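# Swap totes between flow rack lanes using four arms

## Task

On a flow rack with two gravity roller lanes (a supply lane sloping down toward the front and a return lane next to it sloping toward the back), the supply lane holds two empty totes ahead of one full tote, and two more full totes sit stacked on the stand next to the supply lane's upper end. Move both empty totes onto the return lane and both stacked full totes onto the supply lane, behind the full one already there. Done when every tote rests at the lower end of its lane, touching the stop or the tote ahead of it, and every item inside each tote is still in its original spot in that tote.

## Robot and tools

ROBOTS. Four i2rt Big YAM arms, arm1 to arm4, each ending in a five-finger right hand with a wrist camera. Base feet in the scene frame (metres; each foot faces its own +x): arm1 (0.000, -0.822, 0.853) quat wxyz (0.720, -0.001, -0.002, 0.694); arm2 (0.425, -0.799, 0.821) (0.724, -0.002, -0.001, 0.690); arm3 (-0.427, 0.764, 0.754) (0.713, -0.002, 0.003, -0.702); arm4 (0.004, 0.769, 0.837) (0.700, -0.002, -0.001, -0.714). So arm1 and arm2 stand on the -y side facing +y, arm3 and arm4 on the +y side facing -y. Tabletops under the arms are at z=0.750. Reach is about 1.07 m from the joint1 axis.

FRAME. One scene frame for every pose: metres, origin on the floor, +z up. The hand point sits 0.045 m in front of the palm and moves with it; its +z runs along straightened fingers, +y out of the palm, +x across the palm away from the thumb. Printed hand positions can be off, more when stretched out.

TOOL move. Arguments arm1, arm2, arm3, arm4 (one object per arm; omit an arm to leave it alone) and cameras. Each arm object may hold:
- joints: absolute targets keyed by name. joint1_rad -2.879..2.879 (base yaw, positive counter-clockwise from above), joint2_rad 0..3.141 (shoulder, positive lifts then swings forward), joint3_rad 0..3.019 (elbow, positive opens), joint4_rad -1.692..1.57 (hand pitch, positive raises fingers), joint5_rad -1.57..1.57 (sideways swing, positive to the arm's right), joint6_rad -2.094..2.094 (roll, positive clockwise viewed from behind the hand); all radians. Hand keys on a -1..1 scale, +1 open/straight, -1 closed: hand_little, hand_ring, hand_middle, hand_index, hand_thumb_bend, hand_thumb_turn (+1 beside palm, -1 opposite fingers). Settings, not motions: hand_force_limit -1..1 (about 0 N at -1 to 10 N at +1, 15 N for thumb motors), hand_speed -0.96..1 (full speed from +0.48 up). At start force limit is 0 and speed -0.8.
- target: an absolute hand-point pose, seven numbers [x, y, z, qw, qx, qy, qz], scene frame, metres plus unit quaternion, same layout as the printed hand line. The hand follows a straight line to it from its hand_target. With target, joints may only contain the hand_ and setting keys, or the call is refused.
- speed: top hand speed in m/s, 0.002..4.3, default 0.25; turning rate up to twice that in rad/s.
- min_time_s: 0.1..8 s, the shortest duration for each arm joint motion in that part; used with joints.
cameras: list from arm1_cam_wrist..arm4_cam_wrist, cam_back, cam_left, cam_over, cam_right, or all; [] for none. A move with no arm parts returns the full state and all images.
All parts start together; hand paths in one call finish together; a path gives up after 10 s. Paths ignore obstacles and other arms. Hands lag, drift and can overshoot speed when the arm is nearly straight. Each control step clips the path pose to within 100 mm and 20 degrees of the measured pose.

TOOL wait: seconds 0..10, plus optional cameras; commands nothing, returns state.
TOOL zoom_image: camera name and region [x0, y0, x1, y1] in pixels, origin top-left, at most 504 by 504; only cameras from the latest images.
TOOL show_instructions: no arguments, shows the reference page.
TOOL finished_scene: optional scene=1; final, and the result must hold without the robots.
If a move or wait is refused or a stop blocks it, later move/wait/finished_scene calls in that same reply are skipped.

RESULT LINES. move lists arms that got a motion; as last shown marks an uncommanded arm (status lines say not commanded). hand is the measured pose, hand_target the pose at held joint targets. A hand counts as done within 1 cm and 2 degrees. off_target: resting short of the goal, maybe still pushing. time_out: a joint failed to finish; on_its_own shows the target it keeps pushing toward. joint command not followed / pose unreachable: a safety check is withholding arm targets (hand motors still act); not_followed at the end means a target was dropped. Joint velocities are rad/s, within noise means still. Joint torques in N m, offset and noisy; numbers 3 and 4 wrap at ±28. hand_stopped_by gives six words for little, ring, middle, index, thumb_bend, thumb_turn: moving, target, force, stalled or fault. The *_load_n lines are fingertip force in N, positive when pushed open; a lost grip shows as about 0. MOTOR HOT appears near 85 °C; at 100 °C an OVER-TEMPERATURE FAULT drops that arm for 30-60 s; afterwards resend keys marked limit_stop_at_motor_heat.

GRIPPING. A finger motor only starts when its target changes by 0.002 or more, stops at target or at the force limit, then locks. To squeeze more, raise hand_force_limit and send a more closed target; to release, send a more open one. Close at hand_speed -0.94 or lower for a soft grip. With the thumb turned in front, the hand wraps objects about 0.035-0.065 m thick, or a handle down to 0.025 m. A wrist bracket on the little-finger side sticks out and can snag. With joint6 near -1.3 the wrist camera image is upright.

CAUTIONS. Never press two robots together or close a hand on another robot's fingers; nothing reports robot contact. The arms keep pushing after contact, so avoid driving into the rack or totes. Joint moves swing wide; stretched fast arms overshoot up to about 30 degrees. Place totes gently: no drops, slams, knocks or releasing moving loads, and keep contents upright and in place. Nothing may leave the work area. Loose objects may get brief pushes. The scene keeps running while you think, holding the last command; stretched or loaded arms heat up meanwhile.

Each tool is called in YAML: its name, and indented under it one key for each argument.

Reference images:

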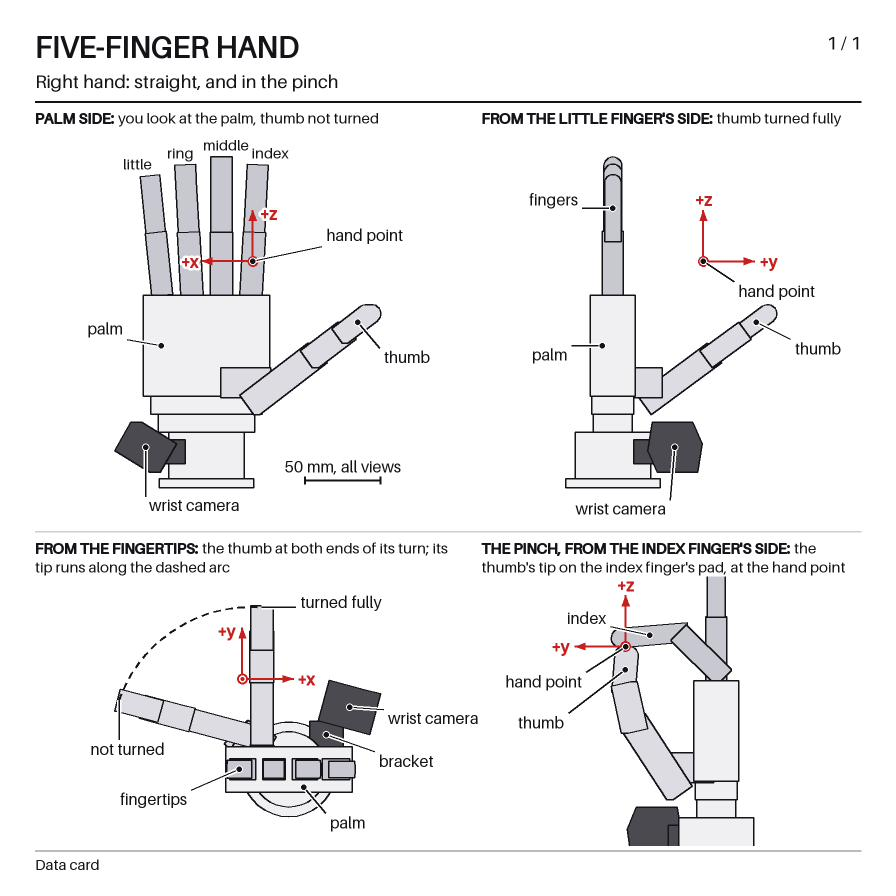

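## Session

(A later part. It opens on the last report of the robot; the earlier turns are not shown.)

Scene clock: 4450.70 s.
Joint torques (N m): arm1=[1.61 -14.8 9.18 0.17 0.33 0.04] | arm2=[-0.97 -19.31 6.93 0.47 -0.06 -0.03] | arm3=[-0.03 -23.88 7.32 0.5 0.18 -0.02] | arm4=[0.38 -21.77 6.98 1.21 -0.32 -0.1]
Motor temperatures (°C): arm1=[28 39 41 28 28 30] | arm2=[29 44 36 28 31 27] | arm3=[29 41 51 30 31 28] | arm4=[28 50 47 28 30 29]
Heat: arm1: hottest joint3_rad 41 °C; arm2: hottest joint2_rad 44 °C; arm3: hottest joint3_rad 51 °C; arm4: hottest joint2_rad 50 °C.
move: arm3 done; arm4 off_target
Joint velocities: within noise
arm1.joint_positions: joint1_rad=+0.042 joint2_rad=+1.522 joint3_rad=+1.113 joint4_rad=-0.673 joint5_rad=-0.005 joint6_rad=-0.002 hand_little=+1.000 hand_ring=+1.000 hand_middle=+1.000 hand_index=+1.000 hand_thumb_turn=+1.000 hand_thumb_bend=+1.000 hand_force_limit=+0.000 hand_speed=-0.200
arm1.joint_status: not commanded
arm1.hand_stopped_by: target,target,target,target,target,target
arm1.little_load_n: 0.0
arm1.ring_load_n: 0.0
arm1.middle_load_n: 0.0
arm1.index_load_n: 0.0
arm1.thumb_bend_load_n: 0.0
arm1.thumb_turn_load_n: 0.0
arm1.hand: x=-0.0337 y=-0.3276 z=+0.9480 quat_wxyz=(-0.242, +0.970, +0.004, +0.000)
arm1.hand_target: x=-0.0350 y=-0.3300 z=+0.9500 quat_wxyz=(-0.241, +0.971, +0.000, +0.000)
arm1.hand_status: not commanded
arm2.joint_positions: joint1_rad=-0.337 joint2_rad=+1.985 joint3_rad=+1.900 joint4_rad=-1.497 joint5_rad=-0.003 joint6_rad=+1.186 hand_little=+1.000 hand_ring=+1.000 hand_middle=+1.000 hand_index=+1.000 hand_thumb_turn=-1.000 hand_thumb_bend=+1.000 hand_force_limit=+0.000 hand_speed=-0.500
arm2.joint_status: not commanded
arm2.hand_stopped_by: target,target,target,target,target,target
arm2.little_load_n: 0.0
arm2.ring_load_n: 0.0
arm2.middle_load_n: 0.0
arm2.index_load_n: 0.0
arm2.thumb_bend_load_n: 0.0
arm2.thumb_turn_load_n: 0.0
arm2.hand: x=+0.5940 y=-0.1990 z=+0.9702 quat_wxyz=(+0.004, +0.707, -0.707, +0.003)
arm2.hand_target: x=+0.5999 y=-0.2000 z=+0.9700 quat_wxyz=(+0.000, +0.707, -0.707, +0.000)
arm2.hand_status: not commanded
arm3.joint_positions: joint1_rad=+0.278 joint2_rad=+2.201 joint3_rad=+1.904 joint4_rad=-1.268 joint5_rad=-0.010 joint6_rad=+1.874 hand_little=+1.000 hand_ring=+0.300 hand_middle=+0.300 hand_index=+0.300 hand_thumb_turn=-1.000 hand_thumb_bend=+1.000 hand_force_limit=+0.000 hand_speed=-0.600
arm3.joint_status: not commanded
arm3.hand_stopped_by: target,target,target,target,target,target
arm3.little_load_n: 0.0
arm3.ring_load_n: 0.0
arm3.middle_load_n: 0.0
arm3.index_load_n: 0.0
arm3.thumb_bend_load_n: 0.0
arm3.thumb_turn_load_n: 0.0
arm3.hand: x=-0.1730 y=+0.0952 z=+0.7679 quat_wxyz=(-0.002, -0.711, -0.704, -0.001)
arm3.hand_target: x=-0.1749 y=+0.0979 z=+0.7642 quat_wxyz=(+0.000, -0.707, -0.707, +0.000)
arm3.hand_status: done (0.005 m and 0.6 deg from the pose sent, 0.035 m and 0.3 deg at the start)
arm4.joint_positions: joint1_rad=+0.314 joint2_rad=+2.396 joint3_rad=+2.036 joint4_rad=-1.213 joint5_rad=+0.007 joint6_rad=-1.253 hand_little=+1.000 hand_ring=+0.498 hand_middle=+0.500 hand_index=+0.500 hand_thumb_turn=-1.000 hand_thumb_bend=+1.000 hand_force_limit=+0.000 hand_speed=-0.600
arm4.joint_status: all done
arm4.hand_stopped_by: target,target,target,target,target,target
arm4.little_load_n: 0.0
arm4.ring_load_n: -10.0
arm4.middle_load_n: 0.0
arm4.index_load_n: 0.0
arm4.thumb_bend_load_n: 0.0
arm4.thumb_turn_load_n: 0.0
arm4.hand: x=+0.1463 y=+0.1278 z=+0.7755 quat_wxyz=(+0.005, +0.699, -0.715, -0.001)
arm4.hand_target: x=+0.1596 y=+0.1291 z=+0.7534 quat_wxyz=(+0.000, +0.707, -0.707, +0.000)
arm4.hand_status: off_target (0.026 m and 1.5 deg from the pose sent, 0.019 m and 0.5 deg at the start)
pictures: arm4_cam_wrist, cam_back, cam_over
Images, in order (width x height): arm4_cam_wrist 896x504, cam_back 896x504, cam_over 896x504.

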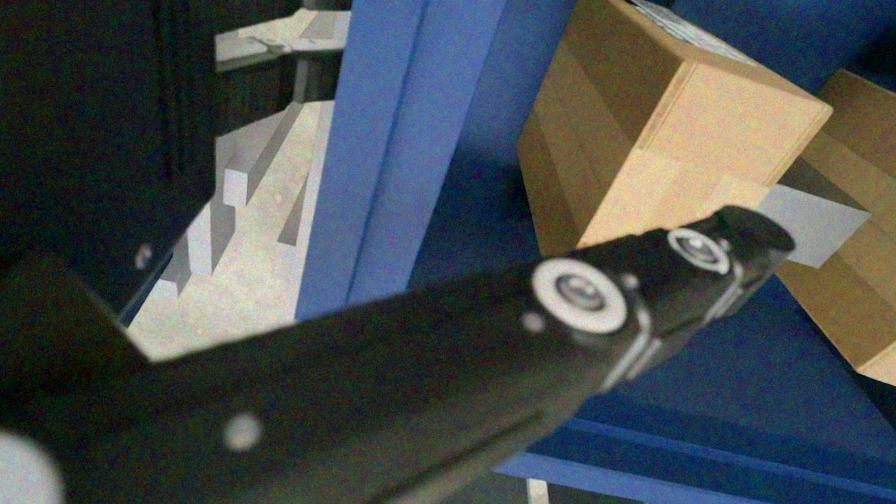

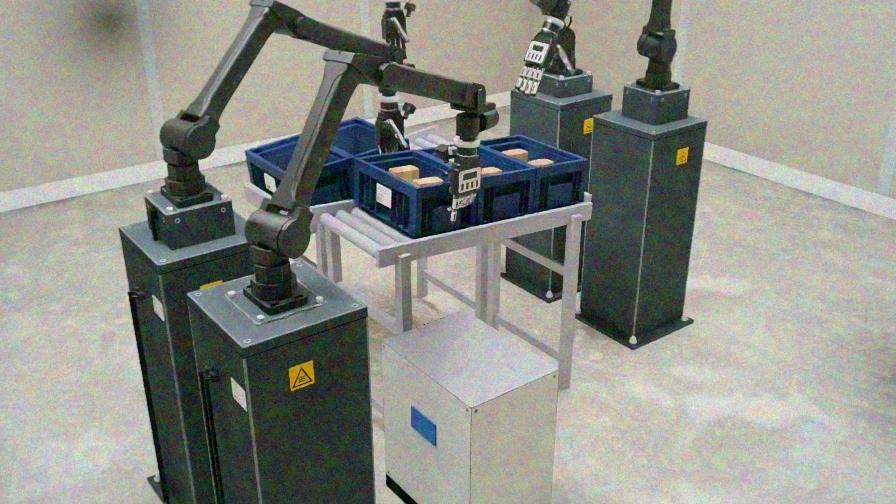

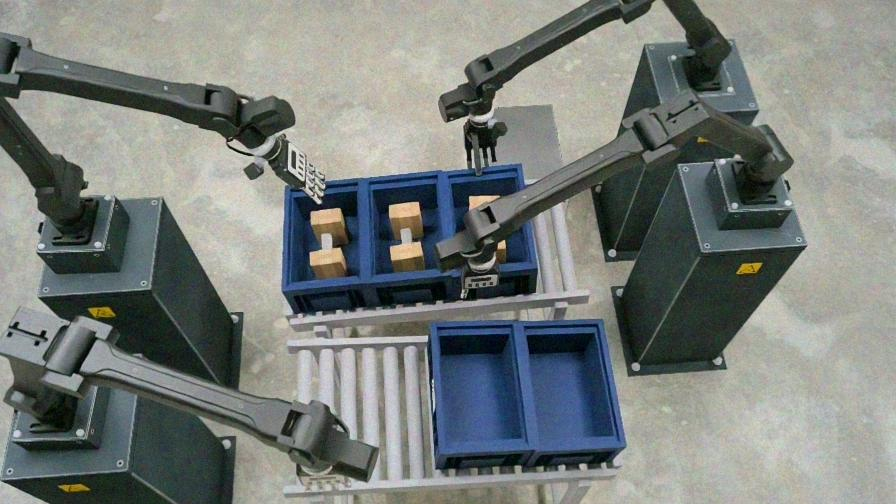

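move:
  arm4: {"joints":{"hand_ring":0.22,"hand_middle":0.25,"hand_index":0.25,"hand_speed":-0.7}}

move:
  arm4: {"target":[0.166,0.128,0.768,0,0.7071,-0.7071,0],"speed":0.04}
  cameras: ["cam_over","cam_left","arm4_cam_wrist"]

zoom_image:
  camera: "cam_over"
  region: [400, 160, 600, 350]

Scene clock: 4463.90 s.
Joint torques (N m): arm1=[1.49 -14.8 9.16 0.13 0.33 0.04] | arm2=[-1.38 -19.25 6.94 0.4 -0.07 -0.04] | arm3=[-0.32 -24 7.46 0.49 0.11 -0.04] | arm4=[-0.15 -23 7.01 0.51 0.14 -0.12]
Motor temperatures (°C): arm1=[28 39 41 28 28 30] | arm2=[29 44 36 28 31 27] | arm3=[29 42 50 30 31 28] | arm4=[28 52 47 28 30 29]
Heat: arm1: hottest joint3_rad 41 °C; arm2: hottest joint2_rad 44 °C; arm3: hottest joint3_rad 50 °C; arm4: hottest joint2_rad 52 °C.
move: arm4 done
Joint velocities: within noise
arm1, arm2, arm3: as last shown
arm1.ring_load_n: -0.5
arm2.thumb_turn_load_n: -0.5
arm3.index_load_n: 0.5
arm3.hand_target: x=-0.1750 y=+0.0979 z=+0.7642 quat_wxyz=(+0.000, -0.707, -0.707, +0.000)
arm4.joint_positions: joint1_rad=+0.322 joint2_rad=+2.408 joint3_rad=+2.036 joint4_rad=-1.194 joint5_rad=-0.005 joint6_rad=-1.254 hand_little=+1.000 hand_ring=+0.220 hand_middle=+0.250 hand_index=+0.250 hand_thumb_turn=-1.000 hand_thumb_bend=+1.000 hand_force_limit=+0.000 hand_speed=-0.700
arm4.joint_status: all done
arm4.hand_stopped_by: target,target,target,target,target,target
arm4.little_load_n: 0.0
arm4.ring_load_n: 1.5
arm4.middle_load_n: 0.0
arm4.index_load_n: 0.0
arm4.thumb_bend_load_n: 0.0
arm4.thumb_turn_load_n: -0.5
arm4.hand: x=+0.1542 y=+0.1268 z=+0.7660 quat_wxyz=(+0.001, +0.702, -0.712, +0.005)
arm4.hand_target: x=+0.1596 y=+0.1290 z=+0.7535 quat_wxyz=(+0.000, +0.707, -0.707, +0.000)
arm4.hand_status: not commanded
pictures: none

Scene clock: 4464.87 s.
Joint torques (N m): arm1=[1.49 -14.68 9.17 0.13 0.32 0.03] | arm2=[-1.14 -19.37 6.87 0.4 -0.04 -0.04] | arm3=[0.03 -24.18 7.3 0.66 0.13 -0.01] | arm4=[0.5 -23.94 8.42 -0.65 0.15 -0.05]
Motor temperatures (°C): arm1=[28 39 41 28 28 30] | arm2=[29 44 36 28 31 27] | arm3=[29 42 50 30 31 28] | arm4=[28 52 47 28 30 29]
Heat: arm1: hottest joint3_rad 41 °C; arm2: hottest joint2_rad 44 °C; arm3: hottest joint3_rad 50 °C; arm4: hottest joint2_rad 52 °C.
move: arm4 off_target
Joint velocities: within noise
arm1, arm2, arm3: as last shown
arm1.ring_load_n: 0.0
arm1.thumb_bend_load_n: -0.5
arm2.thumb_turn_load_n: 0.0
arm3.index_load_n: 0.0
arm4.joint_positions: joint1_rad=+0.324 joint2_rad=+2.408 joint3_rad=+2.036 joint4_rad=-1.200 joint5_rad=-0.005 joint6_rad=-1.254 hand_little=+1.000 hand_ring=+0.220 hand_middle=+0.250 hand_index=+0.250 hand_thumb_turn=-1.000 hand_thumb_bend=+1.000 hand_force_limit=+0.000 hand_speed=-0.700
arm4.joint_status: not commanded
arm4.hand_stopped_by: target,target,target,target,target,target
arm4.little_load_n: 0.0
arm4.ring_load_n: 2.0
arm4.middle_load_n: 0.0
arm4.index_load_n: 0.0
arm4.thumb_bend_load_n: 0.0
arm4.thumb_turn_load_n: 0.0
arm4.hand: x=+0.1551 y=+0.1289 z=+0.7663 quat_wxyz=(+0.000, +0.703, -0.712, +0.001)
arm4.hand_target: x=+0.1659 y=+0.1282 z=+0.7679 quat_wxyz=(+0.000, +0.707, -0.707, +0.000)
arm4.hand_status: off_target (0.011 m and 0.8 deg from the pose sent, 0.012 m and 1.0 deg at the start)
pictures: arm4_cam_wrist, cam_left, cam_over
Images, in order (width x height): arm4_cam_wrist 896x504, cam_left 896x504, cam_over 896x504.

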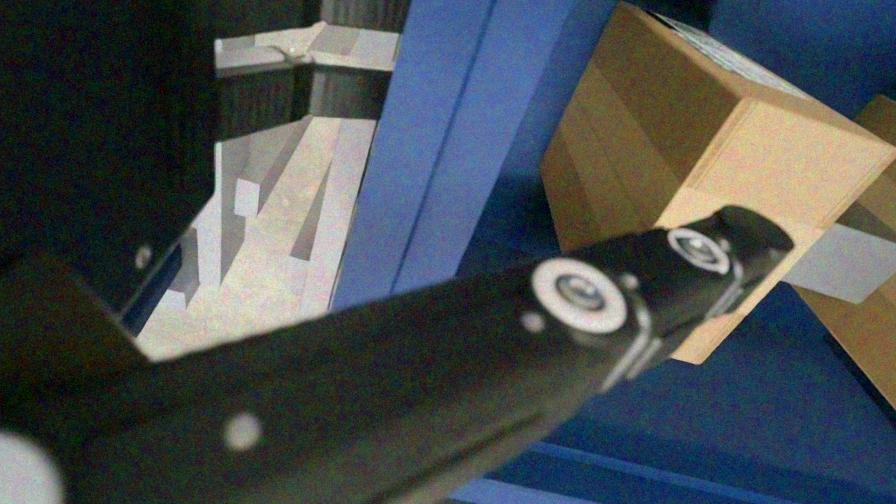

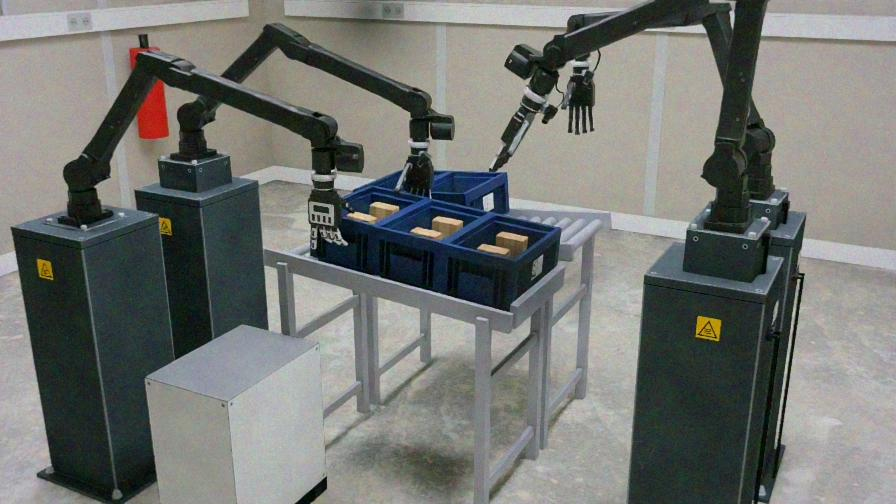

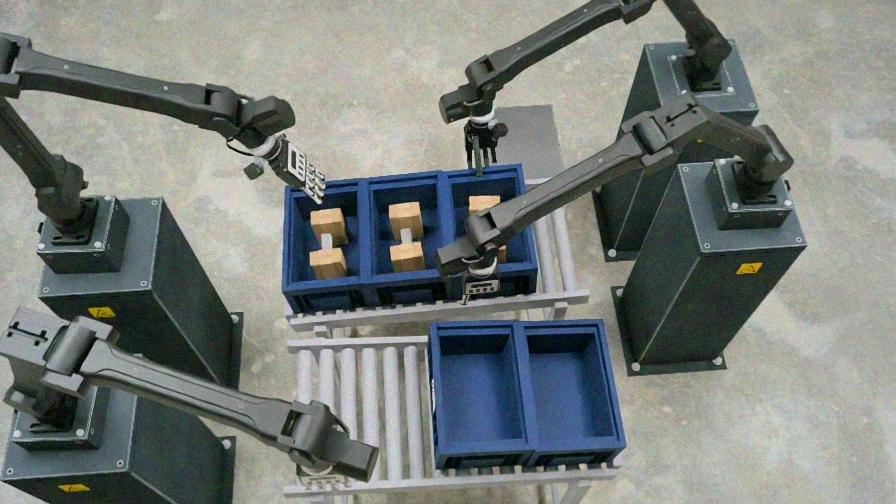

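Scaled by 2.520.

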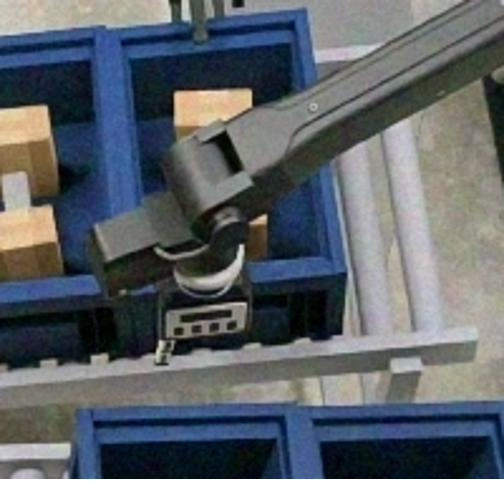

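move:
  arm4: {"target":[0.176,0.128,0.766,0,0.7071,-0.7071,0],"speed":0.05}
  arm3: {"target":[-0.19,0.098,0.90,0,0.7071,0.7071,0],"speed":0.12}
  cameras: ["cam_over","arm4_cam_wrist"]

zoom_image:
  camera: "cam_over"
  region: [400, 160, 600, 350]

Scene clock: 4473.10 s.
Joint torques (N m): arm1=[1.49 -14.8 9.2 0.09 0.33 0.04] | arm2=[-1.32 -19.25 6.86 0.4 -0.05 -0.03] | arm3=[-0.79 -22.65 12.74 -0.03 0.09 -0.01] | arm4=[1.08 -23 9.48 -0.64 -0.03 0.02]
Motor temperatures (°C): arm1=[28 38 41 28 28 30] | arm2=[29 44 36 28 31 27] | arm3=[29 42 50 30 31 28] | arm4=[28 51 47 28 30 29]
Heat: arm1: hottest joint3_rad 41 °C; arm2: hottest joint2_rad 44 °C; arm3: hottest joint3_rad 50 °C; arm4: hottest joint2_rad 51 °C.
move: arm3 off_target; arm4 off_target
Joint velocities: within noise
arm1, arm2: as last shown
arm1.thumb_bend_load_n: 0.0
arm2.middle_load_n: -0.5
arm3.joint_positions: joint1_rad=+0.261 joint2_rad=+2.109 joint3_rad=+2.059 joint4_rad=-1.550 joint5_rad=-0.010 joint6_rad=+1.851 hand_little=+1.000 hand_ring=+0.300 hand_middle=+0.300 hand_index=+0.300 hand_thumb_turn=-1.000 hand_thumb_bend=+1.000 hand_force_limit=+0.000 hand_speed=-0.600
arm3.joint_status: not commanded
arm3.hand_stopped_by: target,target,target,target,target,target
arm3.little_load_n: 0.0
arm3.ring_load_n: 0.0
arm3.middle_load_n: 0.0
arm3.index_load_n: 0.0
arm3.thumb_bend_load_n: 0.0
arm3.thumb_turn_load_n: 0.0
arm3.hand: x=-0.1878 y=+0.1101 z=+0.8842 quat_wxyz=(+0.013, -0.708, -0.706, -0.009)
arm3.hand_target: x=-0.1901 y=+0.0987 z=+0.9000 quat_wxyz=(+0.000, -0.707, -0.707, +0.000)
arm3.hand_status: off_target (0.020 m and 1.8 deg from the pose sent, 0.133 m and 0.6 deg at the start)
arm4.joint_positions: joint1_rad=+0.328 joint2_rad=+2.408 joint3_rad=+2.036 joint4_rad=-1.205 joint5_rad=-0.001 joint6_rad=-1.250 hand_little=+1.000 hand_ring=+0.220 hand_middle=+0.250 hand_index=+0.250 hand_thumb_turn=-1.000 hand_thumb_bend=+1.000 hand_force_limit=+0.000 hand_speed=-0.700
arm4.joint_status: not commanded
arm4.hand_stopped_by: target,target,target,target,target,target
arm4.little_load_n: 0.0
arm4.ring_load_n: 2.0
arm4.middle_load_n: 0.0
arm4.index_load_n: 0.0
arm4.thumb_bend_load_n: 0.0
arm4.thumb_turn_load_n: 0.0
arm4.hand: x=+0.1566 y=+0.1306 z=+0.7667 quat_wxyz=(+0.001, +0.702, -0.712, -0.001)
arm4.hand_target: x=+0.1758 y=+0.1286 z=+0.7660 quat_wxyz=(+0.000, +0.707, -0.707, +0.001)
arm4.hand_status: off_target (0.020 m and 0.8 deg from the pose sent, 0.021 m and 0.8 deg at the start)
pictures: arm4_cam_wrist, cam_over
Images, in order (width x height): arm4_cam_wrist 896x504, cam_over 896x504.

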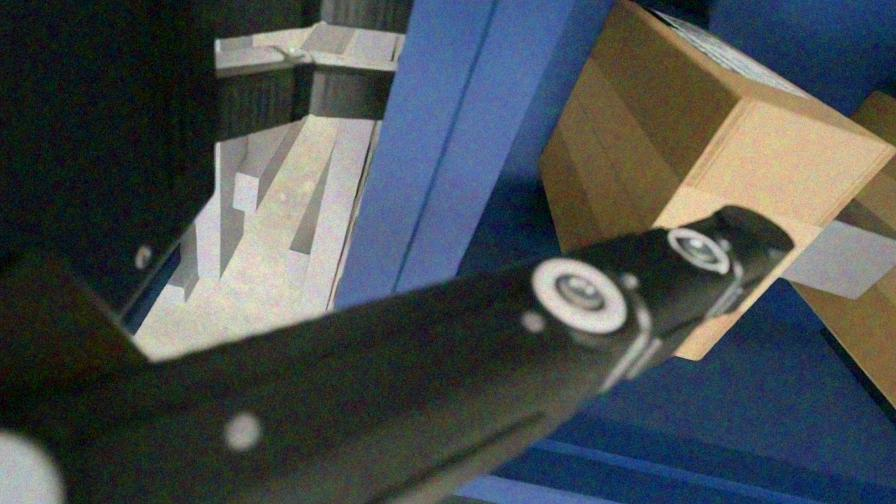

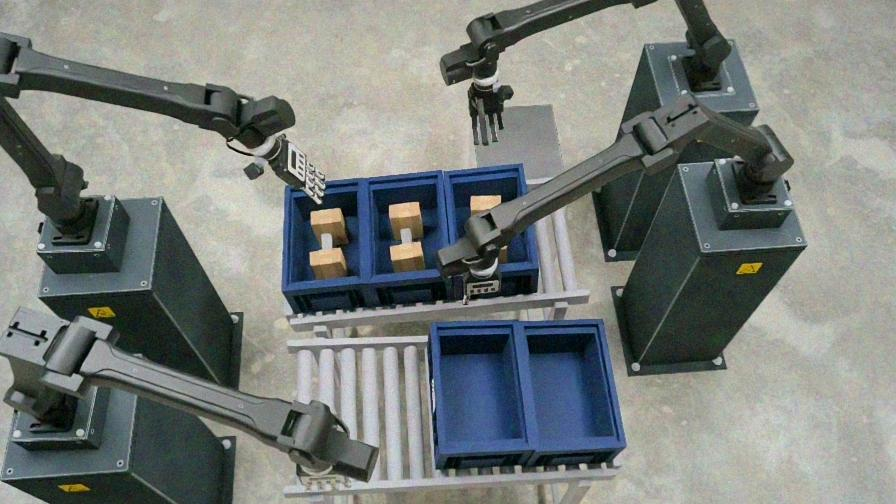

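Scaled by 2.520.

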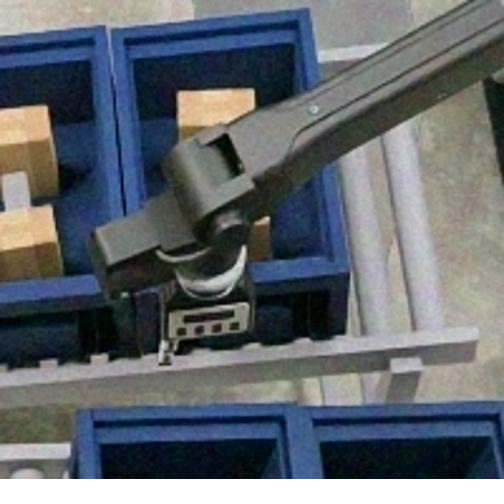

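move:
  arm4: {"target":[0.170,0.128,0.778,0,0.7071,-0.7071,0],"speed":0.03,"joints":{"hand_ring":0.38,"hand_middle":0.38,"hand_index":0.38,"hand_speed":-0.7}}
  cameras: ["arm4_cam_wrist"]

Scene clock: 4493.07 s.
Joint torques (N m): arm1=[1.55 -14.74 9.18 0.13 0.32 0.03] | arm2=[-1.08 -19.19 6.93 0.47 -0.05 -0.03] | arm3=[-1.14 -22.18 12.86 0.03 0.13 -0.07] | arm4=[0.03 -24.06 9.05 -0.55 -0.58 -0.11]
Motor temperatures (°C): arm1=[28 38 41 28 28 30] | arm2=[29 44 36 28 31 27] | arm3=[29 44 50 30 31 28] | arm4=[28 51 47 28 30 29]
Heat: arm1: hottest joint3_rad 41 °C; arm2: hottest joint2_rad 44 °C; arm3: hottest joint3_rad 50 °C; arm4: hottest joint2_rad 51 °C.
move: arm4 off_target
Joint velocities: within noise
arm1, arm2, arm3: as last shown
arm1.thumb_turn_load_n: -0.5
arm2.middle_load_n: 0.0
arm2.index_load_n: -0.5
arm4.joint_positions: joint1_rad=+0.328 joint2_rad=+2.403 joint3_rad=+2.038 joint4_rad=-1.222 joint5_rad=+0.014 joint6_rad=-1.244 hand_little=+1.000 hand_ring=+0.379 hand_middle=+0.380 hand_index=+0.380 hand_thumb_turn=-1.000 hand_thumb_bend=+1.000 hand_force_limit=+0.000 hand_speed=-0.700
arm4.joint_status: all done
arm4.hand_stopped_by: target,target,target,target,target,target
arm4.little_load_n: 0.0
arm4.ring_load_n: -4.5
arm4.middle_load_n: 0.0
arm4.index_load_n: 0.0
arm4.thumb_bend_load_n: 0.0
arm4.thumb_turn_load_n: 0.0
arm4.hand: x=+0.1533 y=+0.1327 z=+0.7722 quat_wxyz=(+0.005, +0.700, -0.714, -0.009)
arm4.hand_target: x=+0.1698 y=+0.1285 z=+0.7781 quat_wxyz=(+0.000, +0.707, -0.707, +0.000)
arm4.hand_status: off_target (0.018 m and 1.6 deg from the pose sent, 0.018 m and 0.8 deg at the start)
Images, in order (width x height): arm4_cam_wrist 896x504.

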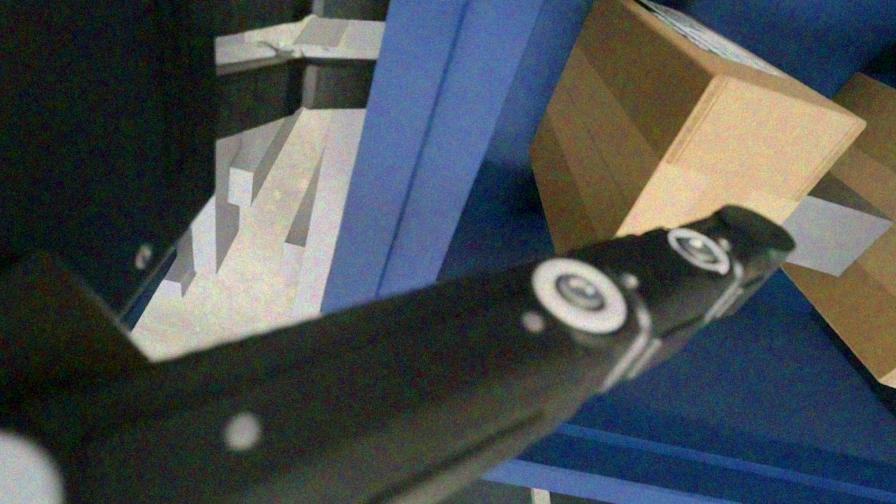

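move:
  cameras: ["arm4_cam_wrist", "cam_left"]

Scene clock: 4509.80 s.
Joint torques (N m): arm1=[1.55 -14.74 9.18 0.13 0.32 0.04] | arm2=[-1.08 -19.31 6.93 0.43 -0.05 -0.03] | arm3=[-1.38 -23.18 12.64 0.02 0.13 -0.02] | arm4=[0.09 -24.12 9.26 -0.57 -0.56 -0.12]
Motor temperatures (°C): arm1=[28 38 41 28 28 30] | arm2=[29 44 36 28 31 27] | arm3=[29 44 51 30 31 28] | arm4=[28 50 48 28 31 29]
Heat: arm1: hottest joint3_rad 41 °C; arm2: hottest joint2_rad 44 °C; arm3: hottest joint3_rad 51 °C; arm4: hottest joint2_rad 50 °C.
Joint velocities: within noise
arm1.joint_positions: joint1_rad=+0.042 joint2_rad=+1.522 joint3_rad=+1.113 joint4_rad=-0.673 joint5_rad=-0.005 joint6_rad=-0.002 hand_little=+1.000 hand_ring=+1.000 hand_middle=+1.000 hand_index=+1.000 hand_thumb_turn=+1.000 hand_thumb_bend=+1.000 hand_force_limit=+0.000 hand_speed=-0.200
arm1.joint_status: not commanded
arm1.hand_stopped_by: target,target,target,target,target,target
arm1.little_load_n: 0.0
arm1.ring_load_n: 0.0
arm1.middle_load_n: 0.0
arm1.index_load_n: 0.0
arm1.thumb_bend_load_n: 0.0
arm1.thumb_turn_load_n: 0.0
arm1.hand: x=-0.0337 y=-0.3276 z=+0.9480 quat_wxyz=(-0.242, +0.970, +0.004, +0.000) (m; scene frame)
arm1.hand_target: x=-0.0350 y=-0.3300 z=+0.9500 quat_wxyz=(-0.241, +0.971, +0.000, +0.000) (m; scene frame)
arm1.hand_status: not commanded
arm2.joint_positions: joint1_rad=-0.337 joint2_rad=+1.985 joint3_rad=+1.900 joint4_rad=-1.497 joint5_rad=-0.003 joint6_rad=+1.186 hand_little=+1.000 hand_ring=+1.000 hand_middle=+1.000 hand_index=+1.000 hand_thumb_turn=-1.000 hand_thumb_bend=+1.000 hand_force_limit=+0.000 hand_speed=-0.500
arm2.joint_status: not commanded
arm2.hand_stopped_by: target,target,target,target,target,target
arm2.little_load_n: 0.0
arm2.ring_load_n: 0.0
arm2.middle_load_n: 0.0
arm2.index_load_n: 0.0
arm2.thumb_bend_load_n: 0.0
arm2.thumb_turn_load_n: 0.0
arm2.hand: x=+0.5940 y=-0.1990 z=+0.9702 quat_wxyz=(+0.004, +0.707, -0.707, +0.003) (m; scene frame)
arm2.hand_target: x=+0.5999 y=-0.2000 z=+0.9700 quat_wxyz=(+0.000, +0.707, -0.707, +0.000) (m; scene frame)
arm2.hand_status: not commanded
arm3.joint_positions: joint1_rad=+0.261 joint2_rad=+2.109 joint3_rad=+2.059 joint4_rad=-1.550 joint5_rad=-0.010 joint6_rad=+1.851 hand_little=+1.000 hand_ring=+0.300 hand_middle=+0.300 hand_index=+0.300 hand_thumb_turn=-1.000 hand_thumb_bend=+1.000 hand_force_limit=+0.000 hand_speed=-0.600
arm3.joint_status: not commanded
arm3.hand_stopped_by: target,target,target,target,target,target
arm3.little_load_n: 0.0
arm3.ring_load_n: 0.0
arm3.middle_load_n: 0.0
arm3.index_load_n: 0.0
arm3.thumb_bend_load_n: 0.0
arm3.thumb_turn_load_n: 0.0
arm3.hand: x=-0.1878 y=+0.1101 z=+0.8842 quat_wxyz=(+0.013, -0.708, -0.706, -0.009) (m; scene frame)
arm3.hand_target: x=-0.1901 y=+0.0987 z=+0.9000 quat_wxyz=(+0.000, -0.707, -0.707, +0.000) (m; scene frame)
arm3.hand_status: not commanded
arm4.joint_positions: joint1_rad=+0.328 joint2_rad=+2.403 joint3_rad=+2.038 joint4_rad=-1.222 joint5_rad=+0.014 joint6_rad=-1.244 hand_little=+1.000 hand_ring=+0.379 hand_middle=+0.380 hand_index=+0.380 hand_thumb_turn=-1.000 hand_thumb_bend=+1.000 hand_force_limit=+0.000 hand_speed=-0.700
arm4.joint_status: all done
arm4.hand_stopped_by: target,target,target,target,target,target
arm4.little_load_n: 0.0
arm4.ring_load_n: -4.5
arm4.middle_load_n: 0.5
arm4.index_load_n: 0.0
arm4.thumb_bend_load_n: 0.0
arm4.thumb_turn_load_n: 0.0
arm4.hand: x=+0.1533 y=+0.1327 z=+0.7722 quat_wxyz=(+0.005, +0.700, -0.714, -0.009) (m; scene frame)
arm4.hand_target: x=+0.1698 y=+0.1285 z=+0.7781 quat_wxyz=(+0.000, +0.707, -0.707, +0.000) (m; scene frame)
arm4.hand_status: off_target (0.018 m and 1.6 deg from the pose sent, 0.018 m and 0.8 deg at the start)
pictures: arm4_cam_wrist, cam_left
Images, in order (width x height): arm4_cam_wrist 896x504, cam_left 896x504.

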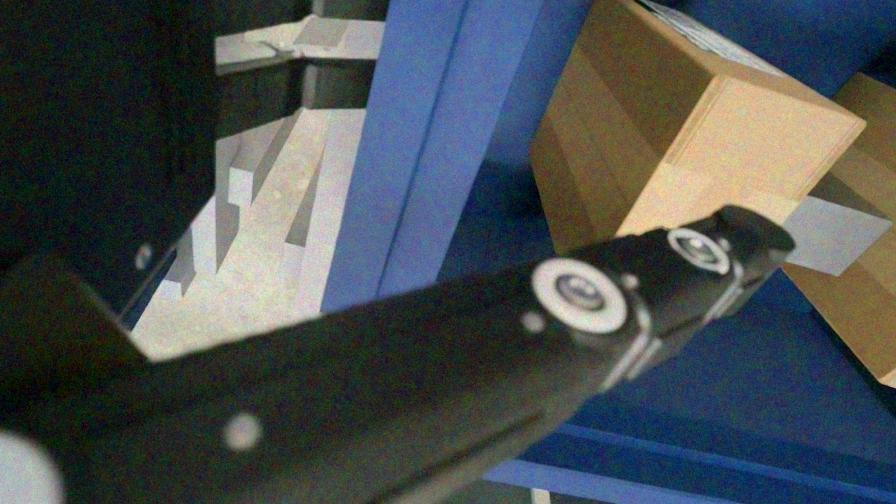

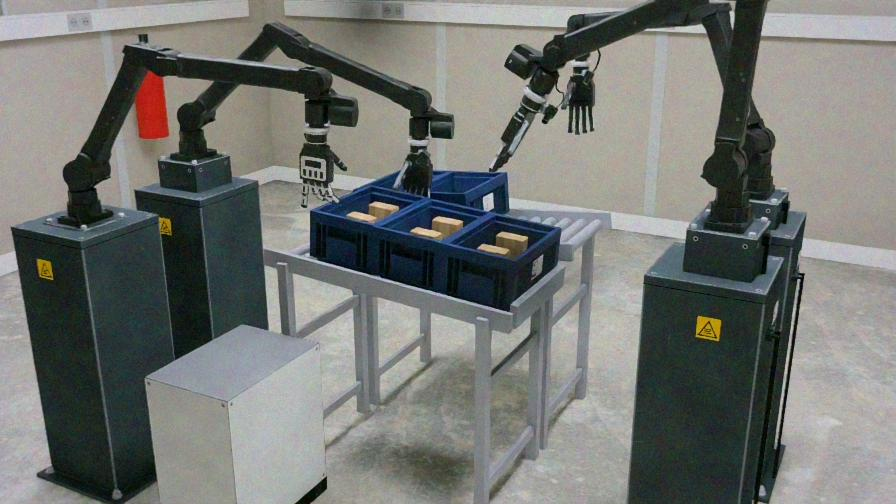

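move:
  arm4: {"target": [0.168, 0.129, 0.784, 0, 0.7071, -0.7071, 0], "speed": 0.03, "joints": {"hand_ring": 0.46, "hand_middle": 0.46, "hand_index": 0.46, "hand_speed": -0.8}}

zoom_image:
  camera: "cam_left"
  region: [280, 140, 640, 340]

Scene clock: 4516.13 s.
Joint torques (N m): arm1=[1.55 -14.8 9.17 0.13 0.32 0.03] | arm2=[-1.26 -19.31 6.94 0.44 -0.06 -0.05] | arm3=[0.21 -22.3 12.74 -0.16 0.1 -0.11] | arm4=[0.56 -24.59 8.88 -0.58 -0.61 -0.15]
Motor temperatures (°C): arm1=[28 38 41 28 28 30] | arm2=[29 44 36 28 31 27] | arm3=[29 45 51 30 31 28] | arm4=[28 50 49 28 31 29]
Heat: arm1: hottest joint3_rad 41 °C; arm2: hottest joint2_rad 44 °C; arm3: hottest joint3_rad 51 °C; arm4: hottest joint2_rad 50 °C.
move: arm4 off_target
Joint velocities: within noise
arm1, arm2, arm3: as last shown
arm4.joint_positions: joint1_rad=+0.327 joint2_rad=+2.398 joint3_rad=+2.038 joint4_rad=-1.229 joint5_rad=+0.015 joint6_rad=-1.244 hand_little=+1.000 hand_ring=+0.459 hand_middle=+0.460 hand_index=+0.460 hand_thumb_turn=-1.000 hand_thumb_bend=+1.000 hand_force_limit=+0.000 hand_speed=-0.800
arm4.joint_status: all done
arm4.hand_stopped_by: target,target,target,target,target,target
arm4.little_load_n: 0.0
arm4.ring_load_n: -4.5
arm4.middle_load_n: 0.5
arm4.index_load_n: 0.0
arm4.thumb_bend_load_n: 0.0
arm4.thumb_turn_load_n: 0.0
arm4.hand: x=+0.1523 y=+0.1334 z=+0.7760 quat_wxyz=(+0.005, +0.700, -0.714, -0.010)
arm4.hand_target: x=+0.1678 y=+0.1294 z=+0.7840 quat_wxyz=(+0.000, +0.707, -0.707, +0.000)
arm4.hand_status: off_target (0.018 m and 1.7 deg from the pose sent, 0.019 m and 1.6 deg at the start)
pictures: none

Scaled by 1.400.
This view is cut from an older image: the scene may have changed since it was taken.

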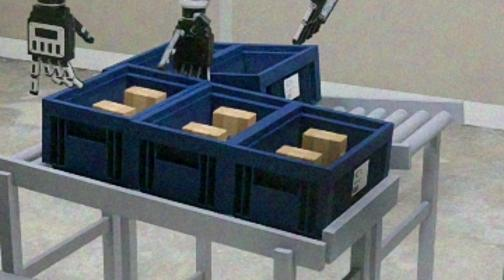

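move:
  arm4: {"target": [0.168, 0.129, 0.790, 0, 0.7071, -0.7071, 0], "speed": 0.03, "joints": {"hand_ring": 0.54, "hand_middle": 0.54, "hand_index": 0.54}}
  cameras: ["arm4_cam_wrist"]

Scene clock: 4523.67 s.
Joint torques (N m): arm1=[1.44 -14.8 9.18 0.1 0.32 0.04] | arm2=[-1.26 -19.19 6.94 0.47 -0.05 -0.06] | arm3=[-0.5 -23 12.38 0.13 0.15 -0.02] | arm4=[0.62 -24.64 9.24 -0.66 -0.69 -0.11]
Motor temperatures (°C): arm1=[28 38 41 28 28 30] | arm2=[29 44 36 28 31 27] | arm3=[29 45 52 30 31 28] | arm4=[28 50 49 28 31 29]
Heat: arm1: hottest joint3_rad 41 °C; arm2: hottest joint2_rad 44 °C; arm3: hottest joint3_rad 52 °C; arm4: hottest joint2_rad 50 °C.
move: arm4 off_target
Joint velocities: within noise
arm1, arm2, arm3: as last shown
arm1.thumb_bend_load_n: -0.5
arm3.thumb_bend_load_n: -0.5
arm4.joint_positions: joint1_rad=+0.324 joint2_rad=+2.393 joint3_rad=+2.038 joint4_rad=-1.240 joint5_rad=+0.015 joint6_rad=-1.244 hand_little=+1.000 hand_ring=+0.539 hand_middle=+0.540 hand_index=+0.540 hand_thumb_turn=-1.000 hand_thumb_bend=+1.000 hand_force_limit=+0.000 hand_speed=-0.800
arm4.joint_status: all done
arm4.hand_stopped_by: target,target,target,target,target,target
arm4.little_load_n: 0.0
arm4.ring_load_n: -4.0
arm4.middle_load_n: 0.0
arm4.index_load_n: 0.0
arm4.thumb_bend_load_n: 0.0
arm4.thumb_turn_load_n: 0.0
arm4.hand: x=+0.1498 y=+0.1348 z=+0.7797 quat_wxyz=(+0.004, +0.699, -0.715, -0.013)
arm4.hand_target: x=+0.1679 y=+0.1295 z=+0.7902 quat_wxyz=(+0.000, +0.707, -0.707, +0.000)
arm4.hand_status: off_target (0.022 m and 2.0 deg from the pose sent, 0.021 m and 1.7 deg at the start)
Images, in order (width x height): arm4_cam_wrist 896x504.

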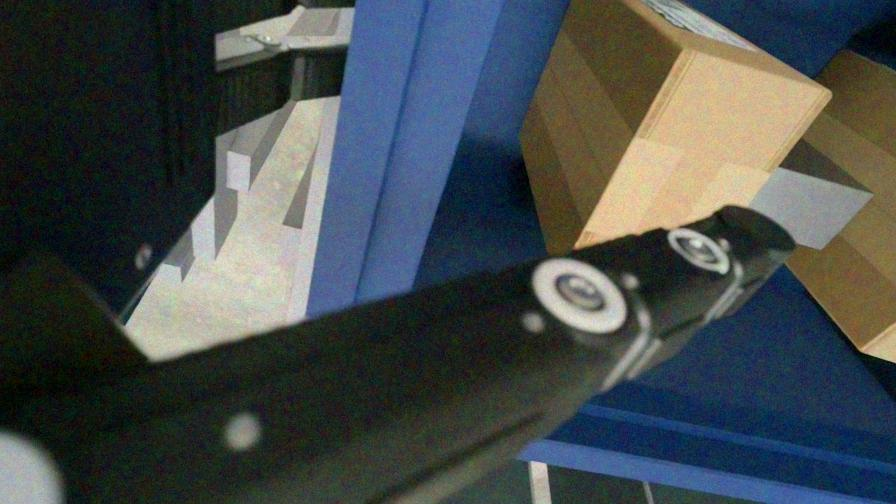

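move:
  arm4: {"target": [0.160, 0.130, 0.800, 0, 0.7071, -0.7071, 0], "speed": 0.03, "joints": {"hand_ring": 0.5, "hand_middle": 0.5, "hand_index": 0.5}}
  cameras: ["arm4_cam_wrist", "cam_left"]

Scene clock: 4541.67 s.
Joint torques (N m): arm1=[1.49 -14.8 9.2 0.13 0.32 0.04] | arm2=[-1.14 -19.25 6.94 0.43 -0.05 -0.05] | arm3=[-1.26 -23.06 12.72 0.2 0.11 -0.09] | arm4=[-0.67 -25.99 8.39 -0.66 -0.32 -0.14]
Motor temperatures (°C): arm1=[28 38 41 28 28 30] | arm2=[29 44 36 28 31 27] | arm3=[29 45 53 30 31 28] | arm4=[28 52 49 28 31 29]
Heat: arm1: hottest joint3_rad 41 °C; arm2: hottest joint2_rad 44 °C; arm3: hottest joint3_rad 53 °C; arm4: hottest joint2_rad 52 °C.
move: arm4 off_target
Joint velocities: within noise
arm1, arm2, arm3: as last shown
arm3.thumb_bend_load_n: 0.0
arm4.joint_positions: joint1_rad=+0.324 joint2_rad=+2.393 joint3_rad=+2.038 joint4_rad=-1.248 joint5_rad=+0.008 joint6_rad=-1.252 hand_little=+1.000 hand_ring=+0.500 hand_middle=+0.500 hand_index=+0.500 hand_thumb_turn=-1.000 hand_thumb_bend=+1.000 hand_force_limit=+0.000 hand_speed=-0.800
arm4.joint_status: all done
arm4.hand_stopped_by: target,target,target,target,target,target
arm4.little_load_n: 0.0
arm4.ring_load_n: 0.0
arm4.middle_load_n: 0.0
arm4.index_load_n: 0.0
arm4.thumb_bend_load_n: 0.0
arm4.thumb_turn_load_n: -0.5
arm4.hand: x=+0.1502 y=+0.1368 z=+0.7798 quat_wxyz=(-0.001, +0.702, -0.713, -0.015)
arm4.hand_target: x=+0.1599 y=+0.1304 z=+0.7999 quat_wxyz=(+0.000, +0.707, -0.707, +0.000)
arm4.hand_status: off_target (0.023 m and 1.9 deg from the pose sent, 0.023 m and 2.0 deg at the start)
Images, in order (width x height): arm4_cam_wrist 896x504, cam_left 896x504.

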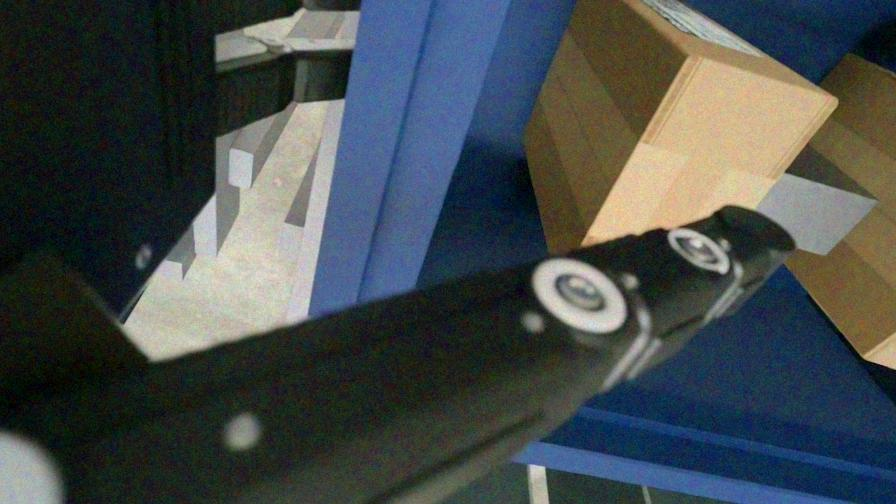

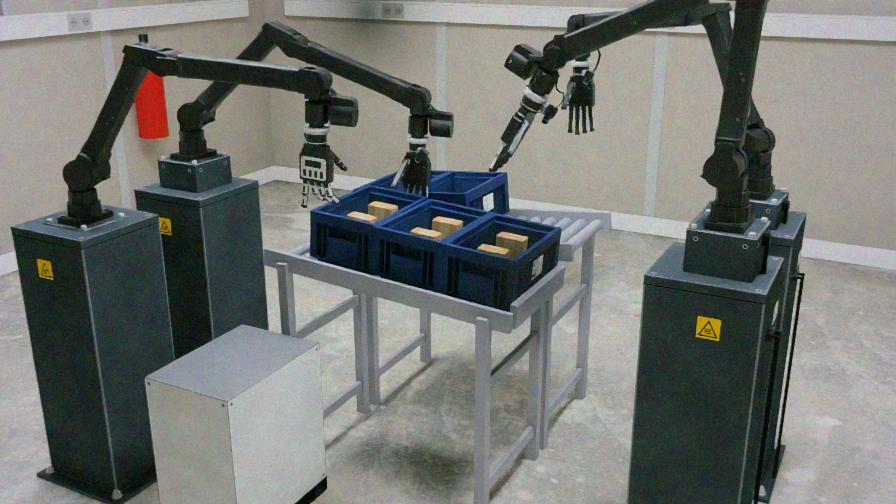

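move:
  arm4: {"target": [0.160, 0.128, 0.812, 0, 0.7071, -0.7071, 0], "speed": 0.04}
  cameras: ["arm4_cam_wrist", "cam_left"]

zoom_image:
  camera: "cam_left"
  region: [300, 140, 600, 310]

Scene clock: 4547.97 s.
Joint torques (N m): arm1=[1.55 -14.86 9.18 0.09 0.33 0.03] | arm2=[-1.14 -19.37 6.91 0.47 -0.05 -0.04] | arm3=[0.32 -22.07 12.7 -0.01 0.11 -0.06] | arm4=[-0.26 -26.58 9.63 -0.95 -0.27 -0.16]
Motor temperatures (°C): arm1=[28 38 41 28 28 30] | arm2=[29 44 36 28 31 27] | arm3=[29 45 53 30 31 28] | arm4=[28 52 49 28 31 29]
Heat: arm1: hottest joint3_rad 41 °C; arm2: hottest joint2_rad 44 °C; arm3: hottest joint3_rad 53 °C; arm4: hottest joint2_rad 52 °C.
move: arm4 off_target
Joint velocities: within noise
arm1, arm2, arm3: as last shown
arm1.thumb_bend_load_n: 0.0
arm2.index_load_n: -0.5
arm4.joint_positions: joint1_rad=+0.324 joint2_rad=+2.390 joint3_rad=+2.038 joint4_rad=-1.270 joint5_rad=+0.006 joint6_rad=-1.253 hand_little=+1.000 hand_ring=+0.500 hand_middle=+0.500 hand_index=+0.500 hand_thumb_turn=-1.000 hand_thumb_bend=+1.000 hand_force_limit=+0.000 hand_speed=-0.800
arm4.joint_status: not commanded
arm4.hand_stopped_by: target,target,target,target,target,target
arm4.little_load_n: 0.0
arm4.ring_load_n: 0.5
arm4.middle_load_n: 0.0
arm4.index_load_n: 0.0
arm4.thumb_bend_load_n: 0.0
arm4.thumb_turn_load_n: 0.0
arm4.hand: x=+0.1489 y=+0.1421 z=+0.7824 quat_wxyz=(-0.007, +0.702, -0.712, -0.023)
arm4.hand_target: x=+0.1597 y=+0.1290 z=+0.8121 quat_wxyz=(+0.000, +0.707, -0.707, +0.000)
arm4.hand_status: off_target (0.035 m and 2.9 deg from the pose sent, 0.035 m and 1.9 deg at the start)
Images, in order (width x height): arm4_cam_wrist 896x504, cam_left 896x504.

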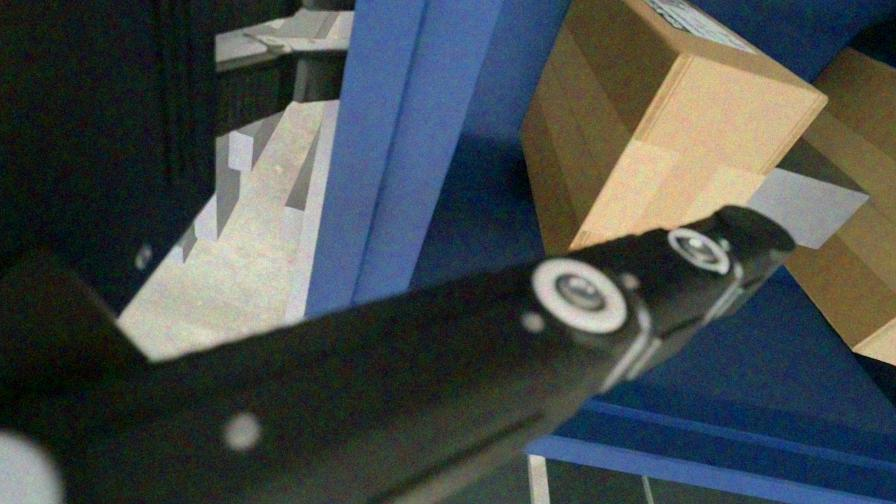

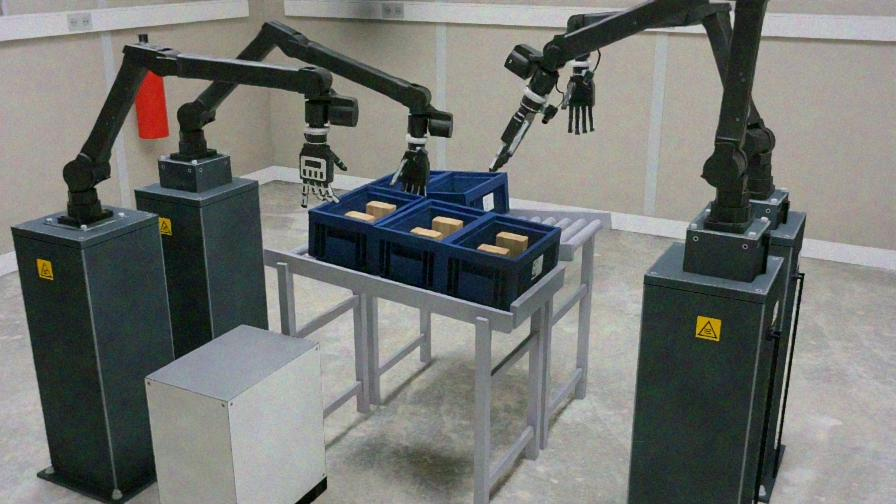

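Scaled by 1.680.

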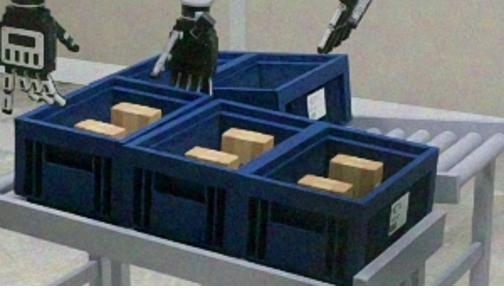

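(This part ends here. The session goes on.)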